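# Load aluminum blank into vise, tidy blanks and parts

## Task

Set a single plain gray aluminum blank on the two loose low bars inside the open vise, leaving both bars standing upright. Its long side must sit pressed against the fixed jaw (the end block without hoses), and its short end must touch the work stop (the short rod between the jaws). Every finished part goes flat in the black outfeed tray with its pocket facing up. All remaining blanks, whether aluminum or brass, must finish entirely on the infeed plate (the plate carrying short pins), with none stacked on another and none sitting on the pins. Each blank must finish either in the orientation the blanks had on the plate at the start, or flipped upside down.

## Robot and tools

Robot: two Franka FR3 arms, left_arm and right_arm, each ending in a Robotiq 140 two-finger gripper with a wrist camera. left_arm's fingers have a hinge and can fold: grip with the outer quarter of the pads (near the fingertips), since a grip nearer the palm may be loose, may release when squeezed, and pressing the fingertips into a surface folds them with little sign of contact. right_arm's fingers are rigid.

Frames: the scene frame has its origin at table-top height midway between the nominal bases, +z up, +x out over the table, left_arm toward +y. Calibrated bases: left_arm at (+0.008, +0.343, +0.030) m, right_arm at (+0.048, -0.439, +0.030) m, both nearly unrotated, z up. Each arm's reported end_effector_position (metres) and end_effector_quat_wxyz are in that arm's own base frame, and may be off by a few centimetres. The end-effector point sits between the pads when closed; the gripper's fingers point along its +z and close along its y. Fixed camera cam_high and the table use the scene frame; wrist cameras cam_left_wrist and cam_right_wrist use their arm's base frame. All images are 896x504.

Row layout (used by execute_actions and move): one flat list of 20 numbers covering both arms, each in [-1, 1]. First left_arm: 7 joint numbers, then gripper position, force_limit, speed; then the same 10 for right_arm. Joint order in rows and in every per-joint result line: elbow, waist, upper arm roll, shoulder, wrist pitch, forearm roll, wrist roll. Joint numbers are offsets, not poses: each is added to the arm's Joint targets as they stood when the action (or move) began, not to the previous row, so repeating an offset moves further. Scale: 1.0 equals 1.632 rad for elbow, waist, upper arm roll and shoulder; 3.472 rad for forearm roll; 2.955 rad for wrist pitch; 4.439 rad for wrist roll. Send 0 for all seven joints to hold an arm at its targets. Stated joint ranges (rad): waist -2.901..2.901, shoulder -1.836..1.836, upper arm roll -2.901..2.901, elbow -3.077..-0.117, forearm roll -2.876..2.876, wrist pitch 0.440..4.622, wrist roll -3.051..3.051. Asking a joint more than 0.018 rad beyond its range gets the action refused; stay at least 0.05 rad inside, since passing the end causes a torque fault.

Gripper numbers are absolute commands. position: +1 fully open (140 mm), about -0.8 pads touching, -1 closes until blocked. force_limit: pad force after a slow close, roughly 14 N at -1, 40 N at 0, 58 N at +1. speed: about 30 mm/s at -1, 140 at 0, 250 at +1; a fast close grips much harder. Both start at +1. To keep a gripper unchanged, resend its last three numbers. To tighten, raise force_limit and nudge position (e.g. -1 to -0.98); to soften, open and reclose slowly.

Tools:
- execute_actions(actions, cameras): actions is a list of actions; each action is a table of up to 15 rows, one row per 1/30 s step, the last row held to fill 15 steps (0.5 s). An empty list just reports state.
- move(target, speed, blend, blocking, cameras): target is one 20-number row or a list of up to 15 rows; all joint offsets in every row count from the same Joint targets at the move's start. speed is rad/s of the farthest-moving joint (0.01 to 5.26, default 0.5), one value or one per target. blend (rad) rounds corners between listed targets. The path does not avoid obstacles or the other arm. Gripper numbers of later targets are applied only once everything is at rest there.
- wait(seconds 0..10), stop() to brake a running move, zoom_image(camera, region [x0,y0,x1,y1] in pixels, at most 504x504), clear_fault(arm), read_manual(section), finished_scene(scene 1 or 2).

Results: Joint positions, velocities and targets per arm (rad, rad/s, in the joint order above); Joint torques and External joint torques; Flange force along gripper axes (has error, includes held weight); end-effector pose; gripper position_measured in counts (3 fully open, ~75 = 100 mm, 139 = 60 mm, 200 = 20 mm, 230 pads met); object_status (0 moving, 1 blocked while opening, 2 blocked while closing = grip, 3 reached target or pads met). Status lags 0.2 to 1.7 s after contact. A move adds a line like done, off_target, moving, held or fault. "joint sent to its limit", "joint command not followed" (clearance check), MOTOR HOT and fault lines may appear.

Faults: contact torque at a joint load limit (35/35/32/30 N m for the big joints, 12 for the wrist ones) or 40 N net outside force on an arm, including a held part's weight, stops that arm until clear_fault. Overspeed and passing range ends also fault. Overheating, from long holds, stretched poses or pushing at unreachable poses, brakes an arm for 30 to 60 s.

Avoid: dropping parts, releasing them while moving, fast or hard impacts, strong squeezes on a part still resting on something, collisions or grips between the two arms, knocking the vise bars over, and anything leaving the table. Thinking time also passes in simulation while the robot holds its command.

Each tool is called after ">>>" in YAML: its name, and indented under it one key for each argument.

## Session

>>> execute_actions:
  actions: []

Scene clock: 0.00 s.
left_arm: end_effector_position=(+0.2746, -0.1132, +0.3643) position_measured=3 object_status=3 end_effector_quat_wxyz=(+0.076, +0.784, -0.513, -0.341) | right_arm: end_effector_position=(+0.4580, +0.4983, +0.1243) position_measured=3 object_status=3 end_effector_quat_wxyz=(-0.143, +0.984, -0.098, +0.047)
Joint names: [elbow, waist, upper arm roll, shoulder, wrist pitch, forearm roll, wrist roll]
Joint positions: left_arm=[-1.879 -0.387 0.01 -0.113 1.052 -0.013 -0.793] | right_arm=[-2.044 0.792 0.011 0.291 2.612 0.198 -0.727]
Joint velocities: within noise
Joint torques (N m): no reading
External joint torques (N m): no reading
Flange force (N): no reading
Joint targets: left_arm=[-1.879 -0.387 0.010 -0.113 1.052 -0.013 -0.793] | right_arm=[-2.044 0.792 0.011 0.291 2.612 0.198 -0.727]
Tool commands: left_gripper/position=+1.0 left_gripper/force_limit=+1.0 left_gripper/speed=+1.0 right_gripper/position=+1.0 right_gripper/force_limit=+1.0 right_gripper/speed=+1.0
camera_calibration:
cam_left_wrist: T_world_to_cam=[[-0.751797, -0.462321, 0.470171, -0.0102289], [-0.0192211, 0.728096, 0.685205, -0.153851], [-0.659115, 0.506098, -0.556267, 0.583852], [0, 0, 0, 1]] pos_world=[0.374178, -0.188197, 0.435007]
cam_right_wrist: T_world_to_cam=[[-0.162411, -0.941069, -0.296668, 0.589702], [-0.960744, 0.0822802, 0.264956, 0.370162], [-0.224932, 0.328054, -0.917489, 0.189139], [0, 0, 0, 1]] pos_world=[0.493949, 0.462445, 0.250402]

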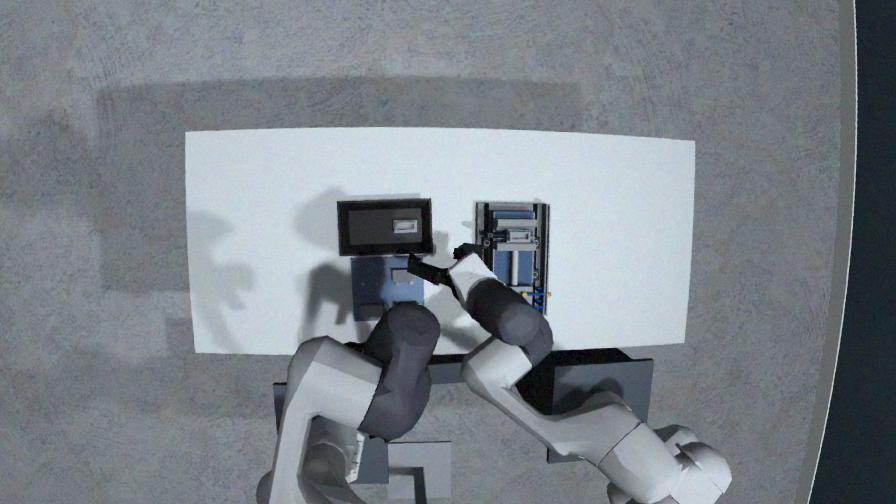

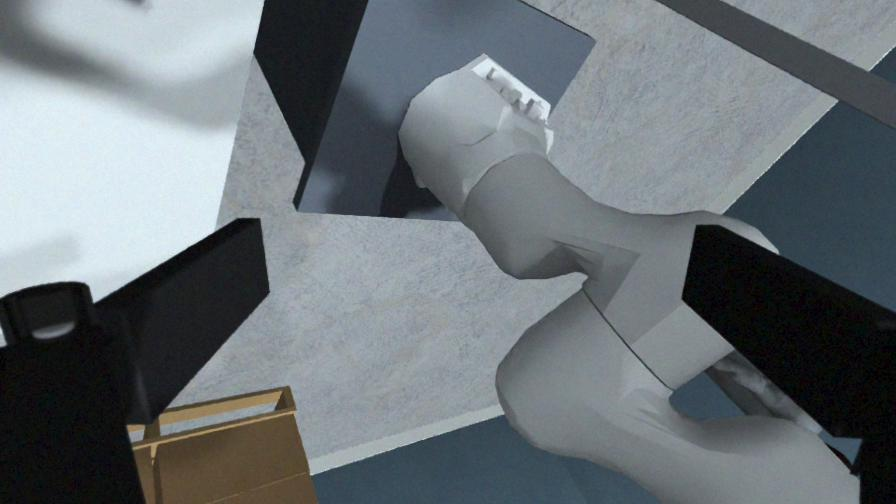

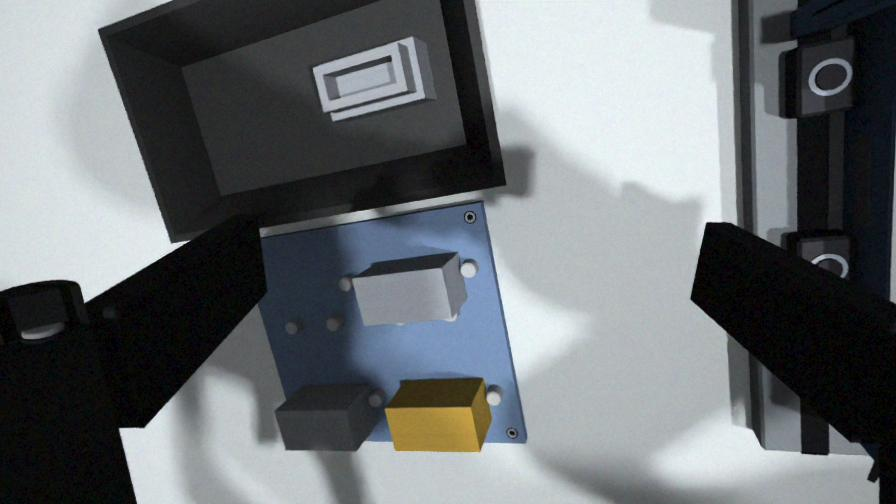

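>>> zoom_image:
  camera: "cam_high"
  region: [460, 190, 570, 320]

>>> zoom_image:
  camera: "cam_high"
  region: [325, 190, 445, 330]

Scaled by 3.877 from the camera's 896x504 image, which has a finer 1280x720 frame.

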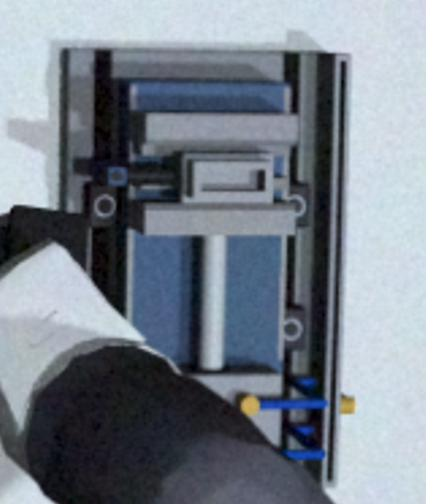

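Scaled by 3.600 from the camera's 896x504 image, which has a finer 1280x720 frame.

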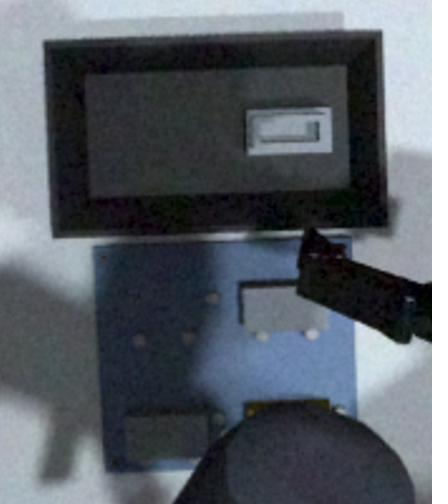

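>>> move:
  target:
    - [0,0,0,0,0,0,0,-0.08,-0.5,-1,-0.065,-0.1176,-0.0067,-0.2396,-0.1394,-0.0288,0.0737,-0.08,-0.5,-1]
    - [0,0,0,0,0,0,0,-0.08,-0.5,-1,-0.2181,-0.6691,-0.0067,-0.546,-0.2748,-0.057,0.1638,-0.08,-0.5,-1]
  speed: [0.5,0.8]
  blend: [0.15,0]
  cameras: ["cam_high"]

Scene clock: 37.20 s.
left_arm: end_effector_position=(+0.2746, -0.1132, +0.3643) position_measured=139 object_status=3 end_effector_quat_wxyz=(+0.076, +0.784, -0.513, -0.341) | right_arm: end_effector_position=(+0.3558, -0.1094, +0.3153) position_measured=139 object_status=3 end_effector_quat_wxyz=(+0.003, -0.595, +0.804, +0.000)
Joint names: [elbow, waist, upper arm roll, shoulder, wrist pitch, forearm roll, wrist roll]
Joint positions: left_arm=[-1.879 -0.387 0.01 -0.113 1.052 -0.013 -0.793] | right_arm=[-2.399 -0.299 -0.002 -0.598 1.805 0.003 -0.005]
Joint velocities: left_arm=[within noise] | right_arm=[-0.001 0 0 0 -0.001 0 0.005]
Joint torques (N m): left_arm=[22.54 0.43 0.56 -26.35 0.32 0.82 0] | right_arm=[26.01 -0.79 0.47 -12.11 2.26 0.37 0.19]
External joint torques (N m): left_arm=[0.18 0.54 0.81 -0.12 0.04 0.1 -0.03] | right_arm=[1.06 -0.77 1 -0.16 -0.34 -0.36 0.19]
Flange force (N): left_arm=[-1.0 -0.9 -0.5] | right_arm=[-0.9 -1.7 -3.5]
Joint targets: left_arm=[-1.879 -0.387 0.010 -0.113 1.052 -0.013 -0.793] | right_arm=[-2.400 -0.300 0.000 -0.600 1.800 0.001 0.000]
move: done; blend cut to 0 rad at target 1
Images, in order (width x height): cam_high 896x504.

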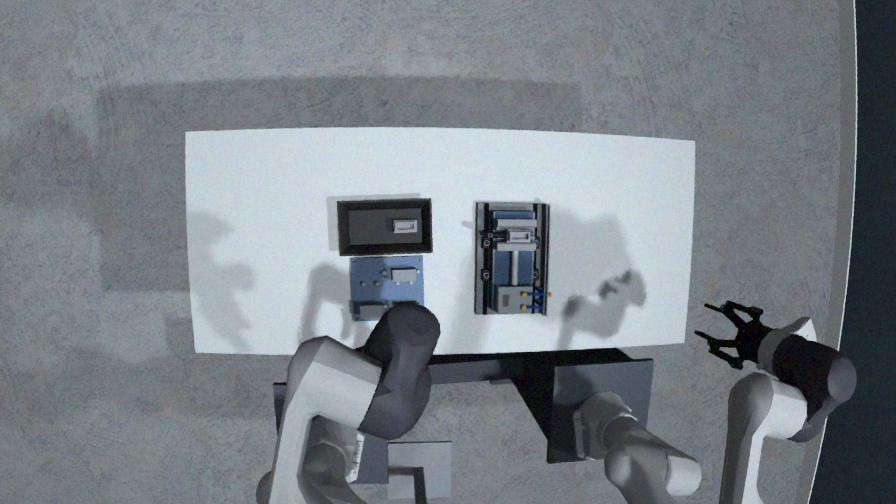

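>>> move:
  target: [0.43652,-0.18536,-0.0061,0.4794,0.26531,0.00374,0.02332,-0.08,-0.5,-1,0,0,0,0,0,0,0,-0.08,-0.5,-1]
  speed: 0.4
  cameras: ["cam_left_wrist", "cam_high"]

Scene clock: 51.10 s.
left_arm: end_effector_position=(+0.5693, -0.4719, +0.1889) position_measured=139 object_status=3 end_effector_quat_wxyz=(+0.002, +0.709, -0.705, -0.002) | right_arm: end_effector_position=(+0.3555, -0.1094, +0.3152) position_measured=139 object_status=3 end_effector_quat_wxyz=(+0.003, -0.594, +0.804, +0.000)
Joint names: [elbow, waist, upper arm roll, shoulder, wrist pitch, forearm roll, wrist roll]
Joint positions: left_arm=[-1.168 -0.69 -0.001 0.67 1.833 -0.004 -0.694] | right_arm=[-2.399 -0.299 -0.002 -0.598 1.804 0.003 -0.003]
Joint velocities: left_arm=[0.001 -0.001 0 -0.002 0.004 -0.001 0.004] | right_arm=[within noise]
Joint torques (N m): left_arm=[25.28 0.35 1.03 -52.29 2.86 1.16 0.02] | right_arm=[26.23 -0.78 0.3 -11.99 2.36 0.42 0.07]
External joint torques (N m): left_arm=[0.54 0.57 0.61 0.05 0.27 0.41 0.01] | right_arm=[1.44 -0.74 0.87 -0.18 -0.21 -0.31 0.07]
Flange force (N): left_arm=[1.7 -3.3 -0.5] | right_arm=[-0.6 -2.6 -4.1]
Joint targets: left_arm=[-1.167 -0.689 0.000 0.669 1.837 0.000 -0.689] | right_arm=[-2.400 -0.300 0.000 -0.600 1.800 0.001 0.000]
move: done
camera_calibration:
cam_left_wrist: T_world_to_cam=[[-0.999966, -0.00375136, 0.00736732, 0.573104], [-0.00103836, 0.941059, 0.338242, 0.388903], [-0.00820194, 0.338222, -0.94103, 0.484893], [0, 0, 0, 1]] pos_world=[0.577465, -0.527832, 0.320534]
Images, in order (width x height): cam_high 896x504, cam_left_wrist 896x504.

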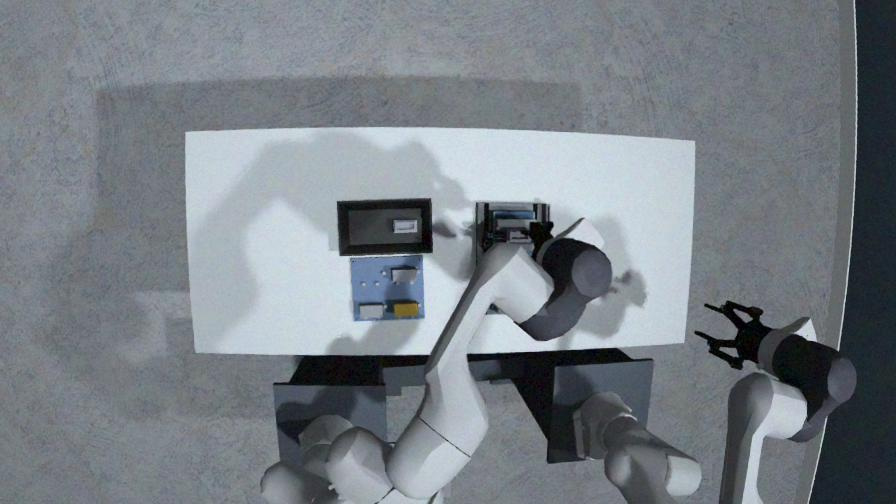

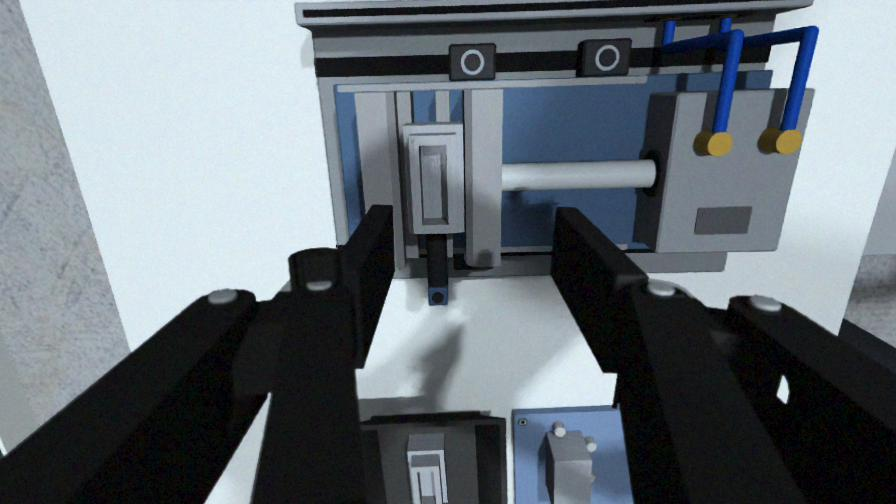

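>>> zoom_image:
  camera: "cam_left_wrist"
  region: [320, 70, 560, 310]

Scaled by 2.100 from the camera's 896x504 image, which has a finer 1280x720 frame.

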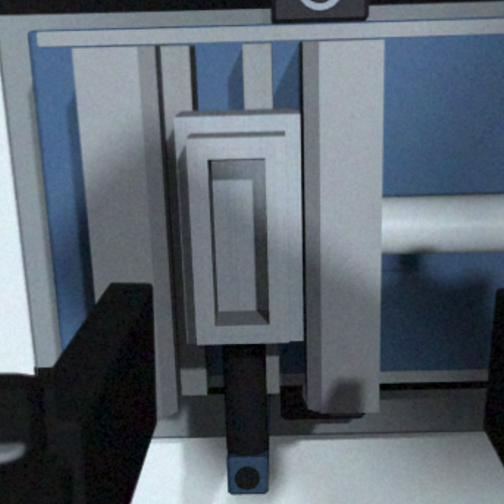

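>>> zoom_image:
  camera: "cam_left_wrist"
  region: [360, 190, 420, 250]

>>> zoom_image:
  camera: "cam_left_wrist"
  region: [530, 190, 590, 250]

Scaled by 8.400 from the camera's 896x504 image, which has a finer 1280x720 frame.

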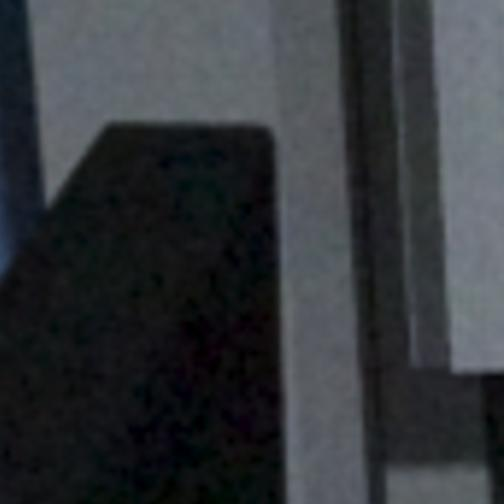

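Scaled by 8.400 from the camera's 896x504 image, which has a finer 1280x720 frame.

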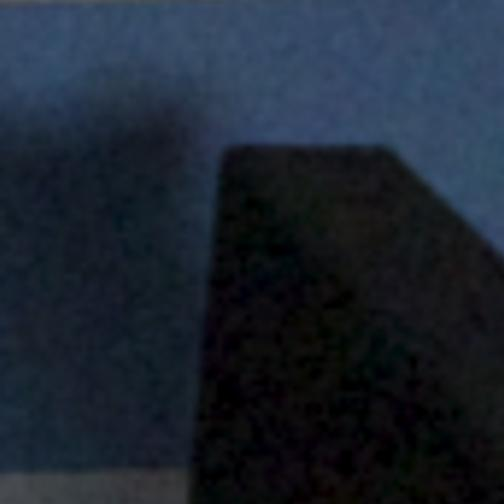

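>>> zoom_image:
  camera: "cam_left_wrist"
  region: [390, 110, 480, 180]

>>> zoom_image:
  camera: "cam_left_wrist"
  region: [390, 180, 480, 250]

Scaled by 5.600 from the camera's 896x504 image, which has a finer 1280x720 frame.

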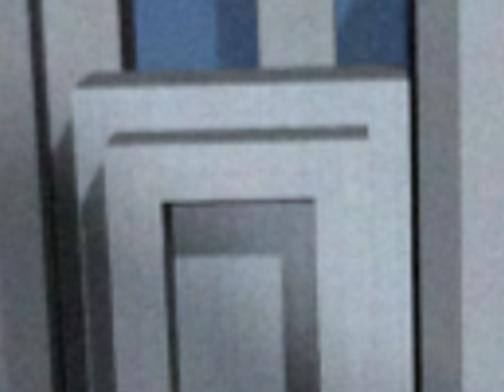

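Scaled by 5.600 from the camera's 896x504 image, which has a finer 1280x720 frame.

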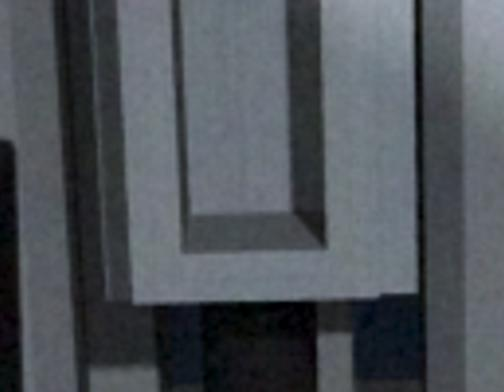

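>>> move:
  target: [-0.07286,-0.0119,0,-0.01072,0.03432,0,-0.01091,-1,-0.5,-0.6,0,0,0,0,0,0,0,-0.08,-0.5,-1]
  speed: 0.15
  cameras: ["cam_left_wrist"]

Scene clock: 100.43 s.
left_arm: end_effector_position=(+0.5556, -0.4771, +0.1534) position_measured=232 object_status=3 end_effector_quat_wxyz=(+0.002, +0.716, -0.698, -0.002) | right_arm: end_effector_position=(+0.3554, -0.1094, +0.3151) position_measured=139 object_status=3 end_effector_quat_wxyz=(+0.002, -0.594, +0.804, +0.000)
Joint names: [elbow, waist, upper arm roll, shoulder, wrist pitch, forearm roll, wrist roll]
Joint positions: left_arm=[-1.285 -0.707 -0.001 0.654 1.935 -0.004 -0.733] | right_arm=[-2.399 -0.299 -0.002 -0.598 1.804 0.003 -0.003]
Joint velocities: left_arm=[-0.001 -0.001 0 0.001 0.002 0.001 -0.007] | right_arm=[within noise]
Joint torques (N m): left_arm=[24.54 0.11 0.99 -52.25 2.96 1.07 -0.2] | right_arm=[26.34 -0.76 0.35 -11.92 2.36 0.46 0.02]
External joint torques (N m): left_arm=[-0.06 0.41 0.64 -0.45 0.36 0.34 -0.2] | right_arm=[1.46 -0.73 0.91 -0.02 -0.22 -0.26 0.02]
Flange force (N): left_arm=[-2.4 2.2 0.6] | right_arm=[-0.6 -3.2 -4.2]
Joint targets: left_arm=[-1.286 -0.709 0.000 0.652 1.938 0.000 -0.738] | right_arm=[-2.400 -0.300 0.000 -0.600 1.800 0.001 0.000]
move: done
camera_calibration:
cam_left_wrist: T_world_to_cam=[[-0.999662, -0.0250971, 0.00676581, 0.549424], [-0.0213268, 0.940732, 0.338479, 0.416854], [-0.0148597, 0.338221, -0.940949, 0.456822], [0, 0, 0, 1]] pos_world=[0.564917, -0.532866, 0.285033]
Images, in order (width x height): cam_left_wrist 896x504.

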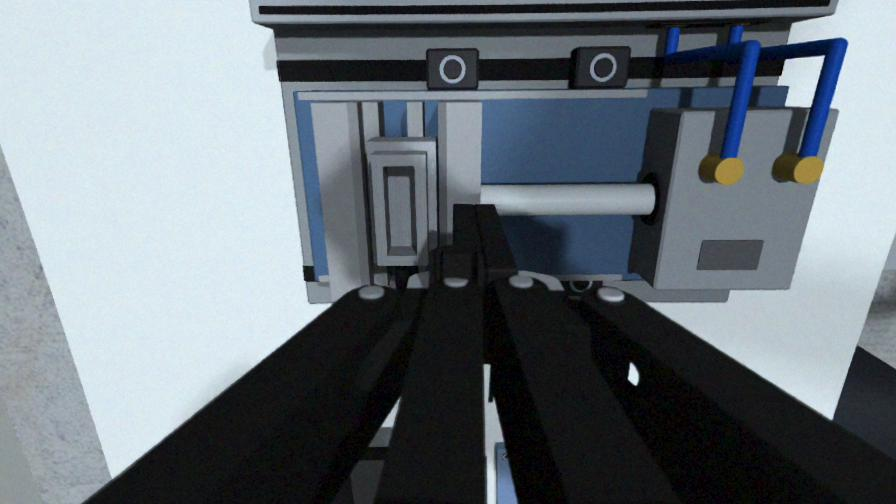

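>>> move:
  target: [-0.03653,0,0,0.02526,0.03413,0,0,-1,-0.5,-0.6,0,0,0,0,0,0,0,-0.08,-0.5,-1]
  speed: 0.15
  cameras: []

>>> execute_actions:
  actions:
    - [[-0.0003,0,0,0.00029,0.00033,0,0,-1,-0.5,-0.6,0,0,0,0,0,0,0,-0.08,-0.5,-1],[-0.0006,0,0,0.00059,0.00066,0,0,-1,-0.5,-0.6,0,0,0,0,0,0,0,-0.08,-0.5,-1],[-0.000922,0,0,0.000879,0.000995,0,0,-1,-0.5,-0.6,0,0,0,0,0,0,0,-0.08,-0.5,-1]]
    - [[-0.0003,0,0,0.00029,0.00033,0,0,-1,-0.5,-0.6,0,0,0,0,0,0,0,-0.08,-0.5,-1],[-0.0006,0,0,0.00059,0.00066,0,0,-1,-0.5,-0.6,0,0,0,0,0,0,0,-0.08,-0.5,-1],[-0.000922,0,0,0.000879,0.000995,0,0,-1,-0.5,-0.6,0,0,0,0,0,0,0,-0.08,-0.5,-1]]
    - [[-0.0003,0,0,0.00029,0.00033,0,0,-1,-0.5,-0.6,0,0,0,0,0,0,0,-0.08,-0.5,-1],[-0.0006,0,0,0.00059,0.00066,0,0,-1,-0.5,-0.6,0,0,0,0,0,0,0,-0.08,-0.5,-1],[-0.000922,0,0,0.000879,0.000995,0,0,-1,-0.5,-0.6,0,0,0,0,0,0,0,-0.08,-0.5,-1]]
  cameras: []

Scene clock: 113.40 s.
left_arm: end_effector_position=(+0.5558, -0.4772, +0.1053) position_measured=232 object_status=3 end_effector_quat_wxyz=(+0.002, +0.717, -0.697, -0.001) | right_arm: end_effector_position=(+0.3554, -0.1094, +0.3151) position_measured=139 object_status=3 end_effector_quat_wxyz=(+0.002, -0.594, +0.804, +0.000)
Joint names: [elbow, waist, upper arm roll, shoulder, wrist pitch, forearm roll, wrist roll]
Joint positions: left_arm=[-1.345 -0.707 -0.001 0.693 2.035 -0.004 -0.735] | right_arm=[-2.399 -0.299 -0.002 -0.599 1.804 0.003 -0.003]
Joint velocities: left_arm=[0.001 0 0.001 0 0.004 0 0] | right_arm=[within noise]
Joint torques (N m): left_arm=[24.41 0.09 1.02 -52.38 2.95 1.01 -0.17] | right_arm=[26.29 -0.77 0.28 -11.89 2.38 0.47 0.06]
External joint torques (N m): left_arm=[0.13 0.23 0.54 -0.04 0.35 0.32 -0.17] | right_arm=[1.33 -0.7 0.88 0.13 -0.21 -0.26 0.06]
Flange force (N): left_arm=[-0.2 0.1 0.5] | right_arm=[-0.7 -3.4 -3.8]
Joint targets: left_arm=[-1.345 -0.709 0.000 0.693 2.039 0.000 -0.738] | right_arm=[-2.400 -0.300 0.000 -0.600 1.800 0.001 0.000]
move: done
No camera images: "cameras" was empty.

Scene clock: 115.10 s.
left_arm: end_effector_position=(+0.5563, -0.4776, +0.1022) position_measured=232 object_status=3 end_effector_quat_wxyz=(+0.002, +0.717, -0.697, +0.000) | right_arm: end_effector_position=(+0.3553, -0.1094, +0.3151) position_measured=139 object_status=3 end_effector_quat_wxyz=(+0.002, -0.594, +0.804, +0.000)
Joint names: [elbow, waist, upper arm roll, shoulder, wrist pitch, forearm roll, wrist roll]
Joint positions: left_arm=[-1.349 -0.707 -0.001 0.696 2.045 -0.004 -0.735] | right_arm=[-2.399 -0.299 -0.002 -0.599 1.804 0.003 -0.003]
Joint velocities: within noise
Joint torques (N m): left_arm=[24.14 0.09 1 -51.94 2.97 1 -0.23] | right_arm=[26.29 -0.71 0.35 -11.87 2.38 0.49 0.06]
External joint torques (N m): left_arm=[-0.23 0.35 0.59 0.62 0.34 0.31 -0.23] | right_arm=[1.36 -0.62 0.97 0.03 -0.21 -0.24 0.06]
External joint torques at the end of the 1st action: left_arm=[-0.28 0.39 0.63 0.47 0.35 0.32 -0.18] | right_arm=[1.41 -0.71 0.83 -0.02 -0.22 -0.25 0.01]
External joint torques at the end of the 2nd action: left_arm=[-0.21 0.31 0.6 0.49 0.4 0.33 -0.23] | right_arm=[1.4 -0.65 0.85 0.02 -0.22 -0.26 0.09]
Flange force (N): left_arm=[-0.2 -0.1 1.5] | right_arm=[-0.9 -3.1 -3.9]
Flange force at the end of the 1st action (N): left_arm=[-0.9 0.5 1.4] | right_arm=[-0.5 -3.0 -4.1]
Flange force at the end of the 2nd action (N): left_arm=[-0.5 0.3 1.5] | right_arm=[-0.7 -3.2 -4.0]
Joint targets: left_arm=[-1.350 -0.709 0.000 0.697 2.048 0.000 -0.738] | right_arm=[-2.400 -0.300 0.000 -0.600 1.800 0.001 0.000]
Step readings (joint positions of left_arm | right_arm; steps 1 to 15: 1st action; 16 to 30: 2nd action; 31 to 45: 3rd action):
0: [-1.345 -0.707 -0.001 0.693 2.035 -0.004 -0.735] | [-2.399 -0.299 -0.002 -0.599 1.804 0.003 -0.003]
1: [-1.345 -0.707 -0.001 0.693 2.036 -0.004 -0.735] | [-2.399 -0.299 -0.002 -0.599 1.804 0.003 -0.003]
2: [-1.345 -0.707 -0.001 0.693 2.036 -0.004 -0.735] | [-2.399 -0.299 -0.002 -0.599 1.804 0.003 -0.003]
4: [-1.345 -0.707 -0.001 0.693 2.037 -0.004 -0.735] | [-2.399 -0.299 -0.002 -0.599 1.804 0.003 -0.003]
8: [-1.346 -0.707 -0.001 0.693 2.038 -0.004 -0.735] | [-2.399 -0.299 -0.002 -0.599 1.804 0.003 -0.003]
15: [-1.346 -0.707 -0.001 0.693 2.039 -0.004 -0.735] | [-2.399 -0.299 -0.002 -0.599 1.804 0.003 -0.003]
16: [-1.346 -0.707 -0.001 0.693 2.039 -0.004 -0.735] | [-2.399 -0.299 -0.002 -0.599 1.804 0.003 -0.003]
17: [-1.346 -0.707 -0.001 0.693 2.039 -0.004 -0.735] | [-2.399 -0.299 -0.002 -0.599 1.804 0.003 -0.003]
19: [-1.347 -0.707 -0.001 0.693 2.040 -0.004 -0.735] | [-2.399 -0.299 -0.002 -0.599 1.804 0.003 -0.003]
23: [-1.347 -0.707 -0.001 0.694 2.041 -0.004 -0.735] | [-2.399 -0.299 -0.002 -0.599 1.804 0.003 -0.003]
30: [-1.348 -0.707 -0.001 0.694 2.042 -0.004 -0.735] | [-2.399 -0.299 -0.002 -0.599 1.804 0.003 -0.003]
31: [-1.348 -0.707 -0.001 0.694 2.042 -0.004 -0.735] | [-2.399 -0.299 -0.002 -0.599 1.804 0.003 -0.003]
32: [-1.348 -0.707 -0.001 0.694 2.042 -0.004 -0.735] | [-2.399 -0.299 -0.002 -0.599 1.804 0.003 -0.003]
34: [-1.348 -0.707 -0.001 0.695 2.043 -0.004 -0.735] | [-2.399 -0.299 -0.002 -0.599 1.804 0.003 -0.003]
38: [-1.349 -0.707 -0.001 0.696 2.044 -0.004 -0.735] | [-2.399 -0.299 -0.002 -0.599 1.804 0.003 -0.003]
45: [-1.349 -0.707 -0.001 0.696 2.045 -0.004 -0.735] | [-2.399 -0.299 -0.002 -0.599 1.804 0.003 -0.003]
No camera images: "cameras" was empty.

>>> execute_actions:
  actions:
    - [[-0.0003,0,0,0.00029,0.00033,0,0,-1,-0.5,-0.6,0,0,0,0,0,0,0,-0.08,-0.5,-1],[-0.0006,0,0,0.00059,0.00066,0,0,-1,-0.5,-0.6,0,0,0,0,0,0,0,-0.08,-0.5,-1],[-0.000922,0,0,0.000879,0.000995,0,0,-1,-0.5,-0.6,0,0,0,0,0,0,0,-0.08,-0.5,-1]]
    - [[-0.0003,0,0,0.00029,0.00033,0,0,-1,-0.5,-0.6,0,0,0,0,0,0,0,-0.08,-0.5,-1],[-0.0006,0,0,0.00059,0.00066,0,0,-1,-0.5,-0.6,0,0,0,0,0,0,0,-0.08,-0.5,-1],[-0.000922,0,0,0.000879,0.000995,0,0,-1,-0.5,-0.6,0,0,0,0,0,0,0,-0.08,-0.5,-1]]
    - [[-0.0003,0,0,0.00029,0.00033,0,0,-1,-0.5,-0.6,0,0,0,0,0,0,0,-0.08,-0.5,-1],[-0.0006,0,0,0.00059,0.00066,0,0,-1,-0.5,-0.6,0,0,0,0,0,0,0,-0.08,-0.5,-1],[-0.000922,0,0,0.000879,0.000995,0,0,-1,-0.5,-0.6,0,0,0,0,0,0,0,-0.08,-0.5,-1]]
  cameras: []

Scene clock: 120.70 s.
left_arm: end_effector_position=(+0.5563, -0.4775, +0.0992) position_measured=232 object_status=3 end_effector_quat_wxyz=(+0.002, +0.717, -0.697, +0.000) | right_arm: end_effector_position=(+0.3553, -0.1094, +0.3151) position_measured=139 object_status=3 end_effector_quat_wxyz=(+0.002, -0.594, +0.804, +0.000)
Joint names: [elbow, waist, upper arm roll, shoulder, wrist pitch, forearm roll, wrist roll]
Joint positions: left_arm=[-1.352 -0.707 -0.001 0.699 2.051 -0.004 -0.735] | right_arm=[-2.399 -0.299 -0.002 -0.599 1.804 0.003 -0.003]
Joint velocities: within noise
Joint torques (N m): left_arm=[23.25 0.1 1.12 -49.44 3.36 1 -0.19] | right_arm=[26.37 -0.62 0.25 -12 2.4 0.48 0.05]
External joint torques (N m): left_arm=[-0.94 0.43 0.76 2.89 0.76 0.31 -0.19] | right_arm=[1.48 -0.62 0.75 -0.17 -0.19 -0.25 0.05]
External joint torques at the end of the 1st action: left_arm=[-0.17 0.44 0.68 0.38 0.43 0.32 -0.18] | right_arm=[1.41 -0.69 0.82 -0.05 -0.2 -0.24 0.13]
External joint torques at the end of the 2nd action: left_arm=[-0.35 0.48 0.71 0.69 0.29 0.29 -0.19] | right_arm=[1.44 -0.73 0.84 -0.06 -0.21 -0.24 0.07]
Flange force (N): left_arm=[1.6 -2.4 5.3] | right_arm=[-0.5 -2.8 -4.2]
Flange force at the end of the 1st action (N): left_arm=[-0.8 0.3 1.4] | right_arm=[-0.7 -3.0 -4.0]
Flange force at the end of the 2nd action (N): left_arm=[-0.6 0.1 1.6] | right_arm=[-0.6 -3.0 -4.1]
Joint targets: left_arm=[-1.355 -0.709 0.000 0.701 2.056 0.000 -0.738] | right_arm=[-2.400 -0.300 0.000 -0.600 1.800 0.001 0.000]
Step readings (joint positions of left_arm | right_arm; steps 1 to 15: 1st action; 16 to 30: 2nd action; 31 to 45: 3rd action):
0: [-1.349 -0.707 -0.001 0.696 2.045 -0.004 -0.735] | [-2.399 -0.299 -0.002 -0.599 1.804 0.003 -0.003]
1: [-1.349 -0.707 -0.001 0.696 2.045 -0.004 -0.735] | [-2.399 -0.299 -0.002 -0.599 1.804 0.003 -0.003]
2: [-1.349 -0.707 -0.001 0.696 2.045 -0.004 -0.735] | [-2.399 -0.299 -0.002 -0.599 1.804 0.003 -0.003]
4: [-1.350 -0.707 -0.001 0.696 2.046 -0.004 -0.735] | [-2.399 -0.299 -0.002 -0.599 1.804 0.003 -0.003]
8: [-1.350 -0.707 -0.001 0.697 2.047 -0.004 -0.735] | [-2.399 -0.299 -0.002 -0.599 1.804 0.003 -0.003]
15: [-1.351 -0.707 -0.001 0.697 2.048 -0.004 -0.735] | [-2.399 -0.299 -0.002 -0.599 1.804 0.003 -0.003]
16: [-1.351 -0.707 -0.001 0.697 2.048 -0.004 -0.735] | [-2.399 -0.299 -0.002 -0.599 1.804 0.003 -0.003]
17: [-1.351 -0.707 -0.001 0.697 2.048 -0.004 -0.735] | [-2.399 -0.299 -0.002 -0.599 1.804 0.003 -0.003]
19: [-1.351 -0.707 -0.001 0.697 2.049 -0.004 -0.735] | [-2.399 -0.299 -0.002 -0.599 1.804 0.003 -0.003]
23: [-1.352 -0.707 -0.001 0.698 2.050 -0.004 -0.735] | [-2.399 -0.299 -0.002 -0.599 1.804 0.003 -0.003]
30: [-1.352 -0.707 -0.001 0.699 2.051 -0.004 -0.735] | [-2.399 -0.299 -0.002 -0.599 1.804 0.003 -0.003]
31: [-1.352 -0.707 -0.001 0.699 2.051 -0.004 -0.735] | [-2.399 -0.299 -0.002 -0.599 1.804 0.003 -0.003]
32: [-1.352 -0.707 -0.001 0.699 2.051 -0.004 -0.735] | [-2.399 -0.299 -0.002 -0.599 1.804 0.003 -0.003]
34: [-1.352 -0.707 -0.001 0.699 2.051 -0.004 -0.735] | [-2.399 -0.299 -0.002 -0.599 1.804 0.003 -0.003]
38: [-1.352 -0.707 -0.001 0.699 2.051 -0.004 -0.735] | [-2.399 -0.299 -0.002 -0.599 1.804 0.003 -0.003]
45: [-1.352 -0.707 -0.001 0.699 2.051 -0.004 -0.735] | [-2.399 -0.299 -0.002 -0.599 1.804 0.003 -0.003]
No camera images: "cameras" was empty.

>>> move:
  target:
    - [0.04207,0,0,-0.03054,-0.0401,0,0,-1,-0.5,-0.6,0,0,0,0,0,0,0,-0.08,-0.5,-1]
    - [0.14446,0.01439,0,0.0349,-0.06051,0,0.00529,-0.08,-0.5,-0.6,0,0,0,0,0,0,0,-0.08,-0.5,-1]
  speed: [0.15,0.2]
  cameras: ["cam_left_wrist"]

Scene clock: 133.90 s.
left_arm: end_effector_position=(+0.5844, -0.4811, +0.1507) position_measured=139 object_status=0 end_effector_quat_wxyz=(+0.002, +0.718, -0.696, +0.002) | right_arm: end_effector_position=(+0.3553, -0.1094, +0.3150) position_measured=139 object_status=3 end_effector_quat_wxyz=(+0.002, -0.594, +0.804, +0.000)
Joint names: [elbow, waist, upper arm roll, shoulder, wrist pitch, forearm roll, wrist roll]
Joint positions: left_arm=[-1.12 -0.687 -0.001 0.757 1.88 -0.003 -0.718] | right_arm=[-2.399 -0.299 -0.002 -0.599 1.804 0.003 -0.003]
Joint velocities: within noise
Joint torques (N m): left_arm=[25.23 0.5 1.06 -53.65 2.56 1.03 0.14] | right_arm=[26.31 -0.77 0.3 -11.93 2.4 0.52 0.14]
External joint torques (N m): left_arm=[0.45 0.77 0.6 0.52 -0.07 0.3 0.14] | right_arm=[1.45 -0.65 0.95 -0.11 -0.18 -0.2 0.14]
Flange force (N): left_arm=[3.5 -5.8 -0.7] | right_arm=[-1.0 -2.9 -4.1]
Joint targets: left_arm=[-1.119 -0.685 0.000 0.758 1.878 0.000 -0.714] | right_arm=[-2.400 -0.300 0.000 -0.600 1.800 0.001 0.000]
move: done
camera_calibration:
cam_left_wrist: T_world_to_cam=[[-0.99953, -0.0306413, 0.00132198, 0.576161], [-0.0284405, 0.942149, 0.333987, 0.427642], [-0.0114793, 0.333792, -0.942577, 0.452189], [0, 0, 0, 1]] pos_world=[0.593243, -0.536185, 0.282635]
Images, in order (width x height): cam_left_wrist 896x504.

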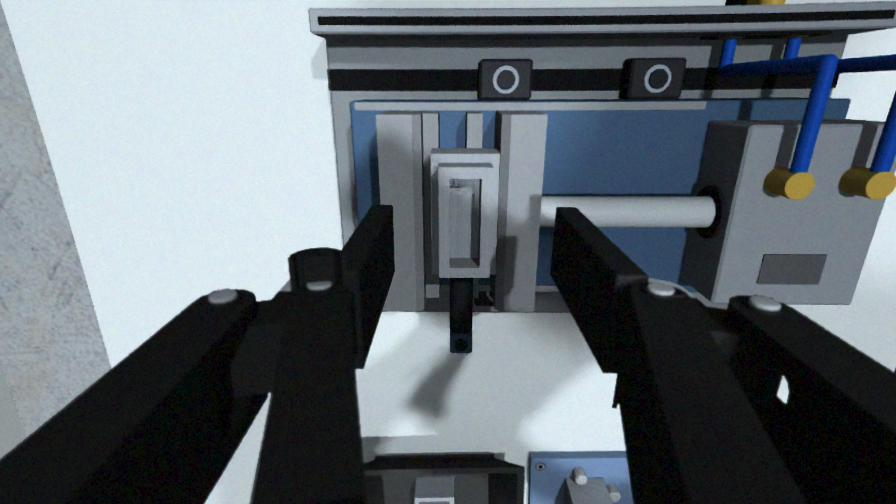

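>>> zoom_image:
  camera: "cam_left_wrist"
  region: [420, 140, 510, 210]

>>> zoom_image:
  camera: "cam_left_wrist"
  region: [420, 210, 510, 280]

Scaled by 5.600 from the camera's 896x504 image, which has a finer 1280x720 frame.

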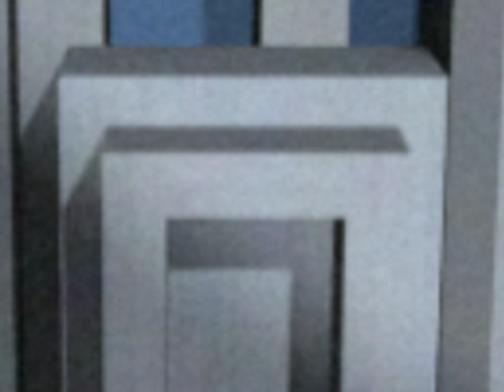

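Scaled by 5.600 from the camera's 896x504 image, which has a finer 1280x720 frame.

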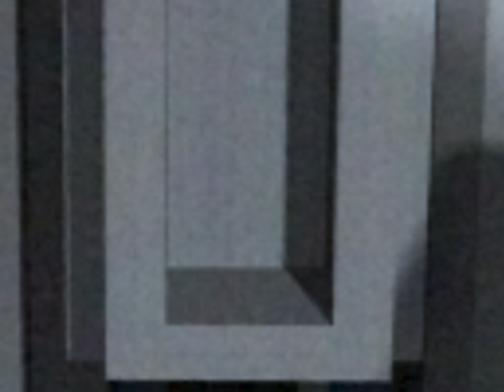

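>>> move:
  target: [-0.03546,0.00128,0,0.02229,0.03189,0,0.00047,-0.08,-0.5,-1,0,0,0,0,0,0,0,-0.08,-0.5,-1]
  speed: 0.1
  cameras: ["cam_left_wrist"]

Scene clock: 153.80 s.
left_arm: end_effector_position=(+0.5848, -0.4797, +0.1033) position_measured=139 object_status=3 end_effector_quat_wxyz=(+0.002, +0.718, -0.696, -0.001) | right_arm: end_effector_position=(+0.3553, -0.1094, +0.3150) position_measured=139 object_status=3 end_effector_quat_wxyz=(+0.002, -0.594, +0.804, +0.000)
Joint names: [elbow, waist, upper arm roll, shoulder, wrist pitch, forearm roll, wrist roll]
Joint positions: left_arm=[-1.176 -0.685 -0.001 0.795 1.968 -0.003 -0.716] | right_arm=[-2.399 -0.299 -0.002 -0.599 1.804 0.002 -0.003]
Joint velocities: left_arm=[0 -0.001 0 0.002 0.006 0 0.001] | right_arm=[within noise]
Joint torques (N m): left_arm=[24.55 0.69 1.09 -54.64 2.99 1 0.17] | right_arm=[26.29 -0.72 0.26 -11.81 2.4 0.52 0.09]
External joint torques (N m): left_arm=[0.08 0.93 0.6 -0.13 0.39 0.29 0.17] | right_arm=[1.37 -0.7 0.8 0.12 -0.19 -0.21 0.09]
Flange force (N): left_arm=[-1.9 0.0 0.6] | right_arm=[-0.6 -3.5 -3.9]
Joint targets: left_arm=[-1.177 -0.683 0.000 0.795 1.972 0.000 -0.712] | right_arm=[-2.400 -0.300 0.000 -0.600 1.800 0.001 0.000]
move: done
camera_calibration:
cam_left_wrist: T_world_to_cam=[[-0.999517, -0.030658, 0.00514107, 0.576327], [-0.0271303, 0.941048, 0.337183, 0.440561], [-0.0151754, 0.336881, -0.941425, 0.410703], [0, 0, 0, 1]] pos_world=[0.594234, -0.535278, 0.235133]
Images, in order (width x height): cam_left_wrist 896x504.

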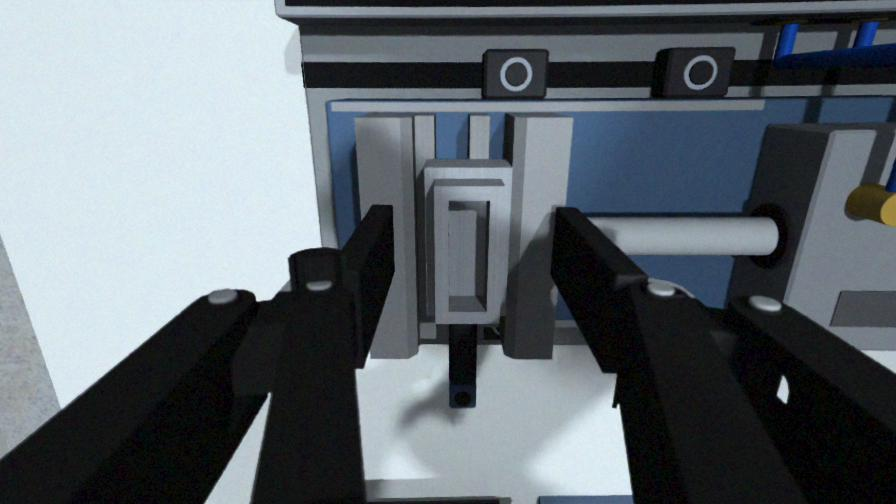

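>>> move:
  target: [0.00599,0.00102,0,0.00574,-0.00014,0,0.000376,-0.08,-0.5,-1,0,0,0,0,0,0,0,-0.08,-0.5,-1]
  speed: 0.05
  cameras: ["cam_left_wrist"]

Scene clock: 161.70 s.
left_arm: end_effector_position=(+0.5867, -0.4796, +0.1008) position_measured=139 object_status=3 end_effector_quat_wxyz=(+0.002, +0.718, -0.696, -0.001) | right_arm: end_effector_position=(+0.3552, -0.1094, +0.3150) position_measured=139 object_status=3 end_effector_quat_wxyz=(+0.002, -0.594, +0.804, +0.000)
Joint names: [elbow, waist, upper arm roll, shoulder, wrist pitch, forearm roll, wrist roll]
Joint positions: left_arm=[-1.169 -0.683 -0.001 0.803 1.969 -0.003 -0.714] | right_arm=[-2.399 -0.299 -0.002 -0.599 1.804 0.002 -0.003]
Joint velocities: within noise
Joint torques (N m): left_arm=[25.56 0.68 1.07 -54.37 2.86 0.99 0.06] | right_arm=[26.38 -0.73 0.27 -11.86 2.4 0.48 0.15]
External joint torques (N m): left_arm=[1.13 0.9 0.55 0.22 0.27 0.28 0.06] | right_arm=[1.52 -0.72 0.8 -0.03 -0.17 -0.25 0.15]
Flange force (N): left_arm=[5.2 -7.8 -0.5] | right_arm=[-0.7 -3.3 -4.2]
Joint targets: left_arm=[-1.167 -0.682 0.000 0.804 1.971 0.000 -0.711] | right_arm=[-2.400 -0.300 0.000 -0.600 1.800 0.001 0.000]
move: done
camera_calibration:
cam_left_wrist: T_world_to_cam=[[-0.999509, -0.0309654, 0.00482603, 0.578051], [-0.0275292, 0.941113, 0.336969, 0.441588], [-0.0149762, 0.336671, -0.941503, 0.408097], [0, 0, 0, 1]] pos_world=[0.596035, -0.535079, 0.232633]
Images, in order (width x height): cam_left_wrist 896x504.

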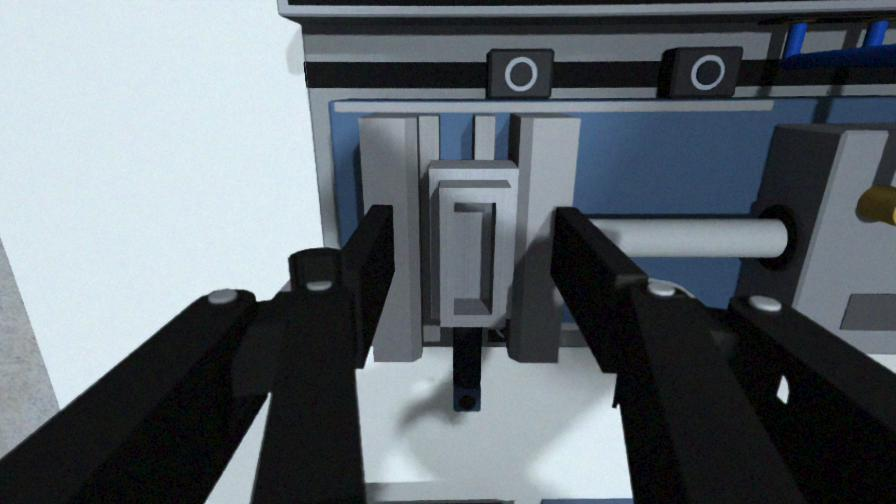

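>>> move:
  target: [0,0,0,0,0,0,0,-1,-0.5,-1,0,0,0,0,0,0,0,-0.08,-0.5,-1]
  speed: 0.05
  cameras: ["cam_left_wrist"]

Scene clock: 164.93 s.
left_arm: end_effector_position=(+0.5870, -0.4797, +0.1010) position_measured=183 object_status=0 end_effector_quat_wxyz=(+0.002, +0.718, -0.696, +0.000) | right_arm: end_effector_position=(+0.3552, -0.1094, +0.3150) position_measured=139 object_status=3 end_effector_quat_wxyz=(+0.002, -0.594, +0.804, +0.000)
Joint names: [elbow, waist, upper arm roll, shoulder, wrist pitch, forearm roll, wrist roll]
Joint positions: left_arm=[-1.168 -0.683 -0.001 0.803 1.97 -0.003 -0.714] | right_arm=[-2.4 -0.299 -0.002 -0.599 1.804 0.002 -0.003]
Joint velocities: within noise
Joint torques (N m): left_arm=[24.84 0.66 1.07 -54.38 2.91 0.98 0.12] | right_arm=[26.33 -0.65 0.22 -11.86 2.39 0.53 0.1]
External joint torques (N m): left_arm=[0.21 0.95 0.6 0.56 0.29 0.27 0.12] | right_arm=[1.4 -0.66 0.71 0.02 -0.2 -0.21 0.1]
Flange force (N): left_arm=[1.1 -3.4 0.8] | right_arm=[-0.5 -3.2 -4.0]
Joint targets: left_arm=[-1.167 -0.682 0.000 0.804 1.971 0.000 -0.711] | right_arm=[-2.400 -0.300 0.000 -0.600 1.800 0.001 0.000]
move: done
camera_calibration:
cam_left_wrist: T_world_to_cam=[[-0.999526, -0.0304821, 0.00437041, 0.578621], [-0.0272323, 0.941234, 0.336656, 0.44158], [-0.0143756, 0.336378, -0.941617, 0.407833], [0, 0, 0, 1]] pos_world=[0.596235, -0.535179, 0.232833]
Images, in order (width x height): cam_left_wrist 896x504.

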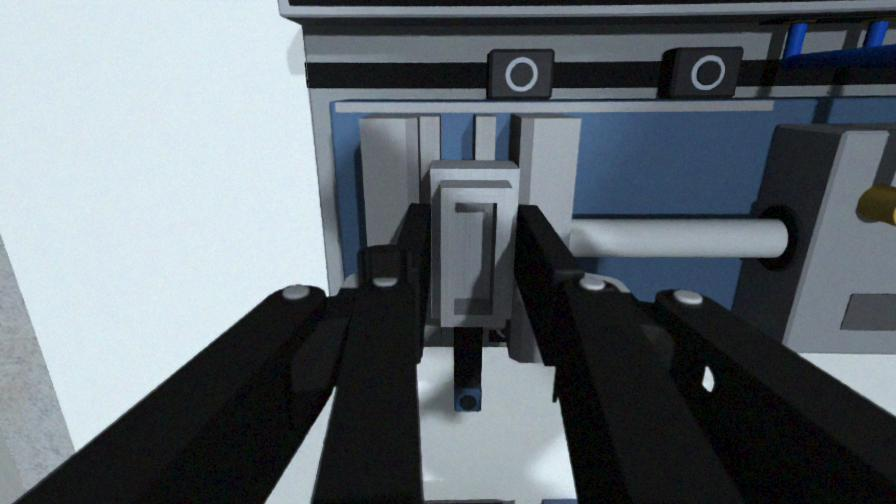

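>>> wait:
  seconds: 0.7
  cameras: []

Scene clock: 166.43 s.
left_arm: end_effector_position=(+0.5870, -0.4797, +0.1010) position_measured=183 object_status=2 end_effector_quat_wxyz=(+0.002, +0.718, -0.696, +0.000) | right_arm: end_effector_position=(+0.3552, -0.1094, +0.3150) position_measured=139 object_status=3 end_effector_quat_wxyz=(+0.002, -0.594, +0.804, +0.000)
Joint names: [elbow, waist, upper arm roll, shoulder, wrist pitch, forearm roll, wrist roll]
Joint positions: left_arm=[-1.168 -0.683 -0.001 0.803 1.97 -0.003 -0.714] | right_arm=[-2.4 -0.299 -0.002 -0.599 1.804 0.002 -0.003]
Joint velocities: within noise
Joint torques (N m): left_arm=[24.87 0.68 1.17 -54.38 2.92 0.99 0.13] | right_arm=[26.28 -0.76 0.25 -11.89 2.38 0.52 0.07]
External joint torques (N m): left_arm=[0.38 1.05 0.74 0.29 0.32 0.28 0.13] | right_arm=[1.44 -0.68 0.86 -0.08 -0.19 -0.2 0.07]
Flange force (N): left_arm=[1.1 -3.6 0.5] | right_arm=[-0.7 -3.0 -4.1]
Joint targets: left_arm=[-1.167 -0.682 0.000 0.804 1.971 0.000 -0.711] | right_arm=[-2.400 -0.300 0.000 -0.600 1.800 0.001 0.000]
Tool commands: left_gripper/position=-1.0 left_gripper/force_limit=-0.5 left_gripper/speed=-1.0 right_gripper/position=-0.08 right_gripper/force_limit=-0.5 right_gripper/speed=-1.0
wait: 0.70 s; at rest from the start
No camera images: "cameras" was empty.

>>> move:
  target: [0.01405,0,0,-0.00952,-0.01302,0,0,-1,-0.5,-1,0,0,0,0,0,0,0,-0.08,-0.5,-1]
  speed: 0.04
  cameras: ["cam_left_wrist"]

Scene clock: 189.43 s.
left_arm: end_effector_position=(+0.5868, -0.4796, +0.1162) position_measured=183 object_status=2 end_effector_quat_wxyz=(+0.002, +0.718, -0.696, -0.001) | right_arm: end_effector_position=(+0.3552, -0.1094, +0.3150) position_measured=139 object_status=3 end_effector_quat_wxyz=(+0.002, -0.594, +0.804, +0.000)
Joint names: [elbow, waist, upper arm roll, shoulder, wrist pitch, forearm roll, wrist roll]
Joint positions: left_arm=[-1.146 -0.683 -0.001 0.792 1.935 -0.003 -0.714] | right_arm=[-2.4 -0.299 -0.002 -0.599 1.804 0.002 -0.003]
Joint velocities: left_arm=[0 0 -0.001 0.001 -0.004 -0.001 0] | right_arm=[within noise]
Joint torques (N m): left_arm=[25.77 0.65 1.06 -55.9 2.67 0.99 0.13] | right_arm=[26.34 -0.73 0.32 -11.92 2.38 0.51 0.07]
External joint torques (N m): left_arm=[1.1 0.88 0.56 -1.16 0.05 0.26 0.13] | right_arm=[1.36 -0.7 0.86 0.03 -0.21 -0.22 0.07]
Flange force (N): left_arm=[1.2 -3.4 -2.2] | right_arm=[-0.7 -3.1 -3.9]
Joint targets: left_arm=[-1.144 -0.682 0.000 0.789 1.933 0.000 -0.711] | right_arm=[-2.400 -0.300 0.000 -0.600 1.800 0.001 0.000]
move: done
camera_calibration:
cam_left_wrist: T_world_to_cam=[[-0.999522, -0.0303296, 0.00597909, 0.578229], [-0.0265269, 0.940814, 0.337884, 0.435638], [-0.0158731, 0.337564, -0.941169, 0.4235], [0, 0, 0, 1]] pos_world=[0.596231, -0.535275, 0.247933]
Images, in order (width x height): cam_left_wrist 896x504.

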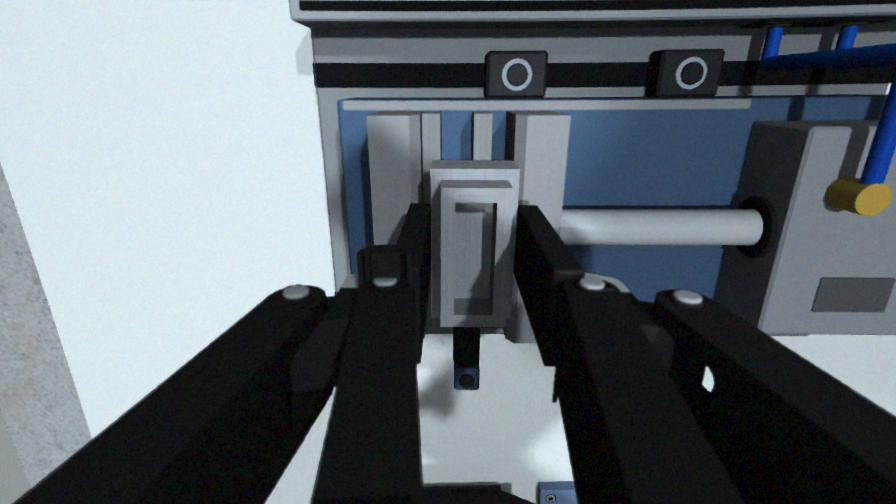

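>>> move:
  target:
    - [0.09922,0,0,-0.0151,-0.06314,0,0,-1,-0.5,-1,0,0,0,0,0,0,0,-0.08,-0.5,-1]
    - [-0.50058,0.32585,0,-0.33349,0.09228,0,0.12363,-1,-0.5,-1,0,0,0,0,0,0,0,-0.08,-0.5,-1]
  speed: [0.2,0.45]
  blend: [0.04,0]
  cameras: ["cam_left_wrist"]

Scene clock: 201.77 s.
left_arm: end_effector_position=(+0.5942, -0.0898, +0.1374) position_measured=183 object_status=2 end_effector_quat_wxyz=(+0.003, +0.714, -0.700, -0.002) | right_arm: end_effector_position=(+0.3552, -0.1094, +0.3150) position_measured=139 object_status=3 end_effector_quat_wxyz=(+0.002, -0.594, +0.804, +0.000)
Joint names: [elbow, waist, upper arm roll, shoulder, wrist pitch, forearm roll, wrist roll]
Joint positions: left_arm=[-1.961 -0.15 0.001 0.248 2.202 -0.003 -0.167] | right_arm=[-2.4 -0.299 -0.002 -0.599 1.804 0.002 -0.003]
Joint velocities: left_arm=[-0.001 0.002 -0.001 0 0.001 0.001 0.005] | right_arm=[within noise]
Joint torques (N m): left_arm=[23.59 0.47 0.49 -40.55 3.02 0.86 0.06] | right_arm=[26.32 -0.75 0.23 -11.87 2.39 0.5 0.03]
External joint torques (N m): left_arm=[0.31 0.63 0.4 -1.11 0.45 0.26 0.06] | right_arm=[1.41 -0.67 0.84 0.03 -0.19 -0.22 0.03]
Flange force (N): left_arm=[-1.4 2.2 -0.7] | right_arm=[-0.6 -3.3 -4.0]
Joint targets: left_arm=[-1.961 -0.150 0.000 0.244 2.206 0.000 -0.162] | right_arm=[-2.400 -0.300 0.000 -0.600 1.800 0.001 0.000]
move: done
camera_calibration:
cam_left_wrist: T_world_to_cam=[[-0.999784, -0.0191044, 0.00817628, 0.598189], [-0.0152258, 0.941225, 0.337438, 0.0552781], [-0.0141422, 0.33724, -0.941312, 0.310929], [0, 0, 0, 1]] pos_world=[0.603299, -0.145459, 0.269137]
Images, in order (width x height): cam_left_wrist 896x504.

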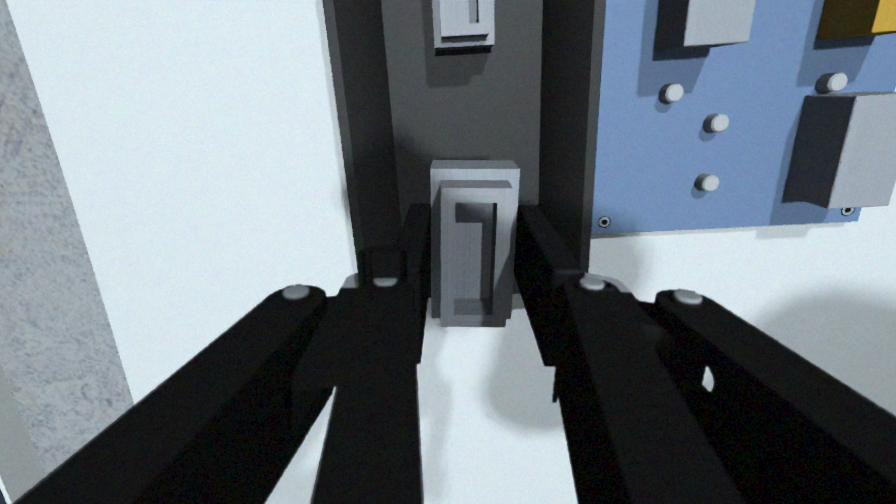

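>>> zoom_image:
  camera: "cam_left_wrist"
  region: [320, 0, 620, 330]

Scaled by 1.527 from the camera's 896x504 image, which has a finer 1280x720 frame.

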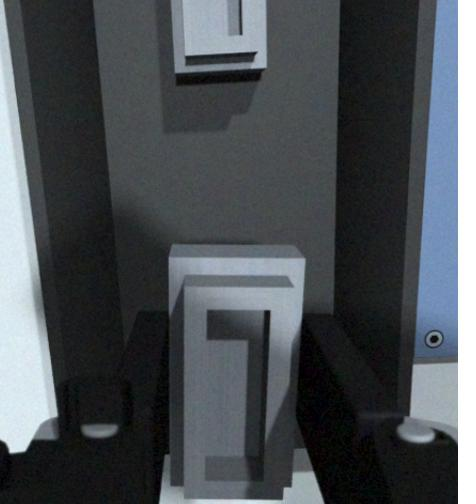

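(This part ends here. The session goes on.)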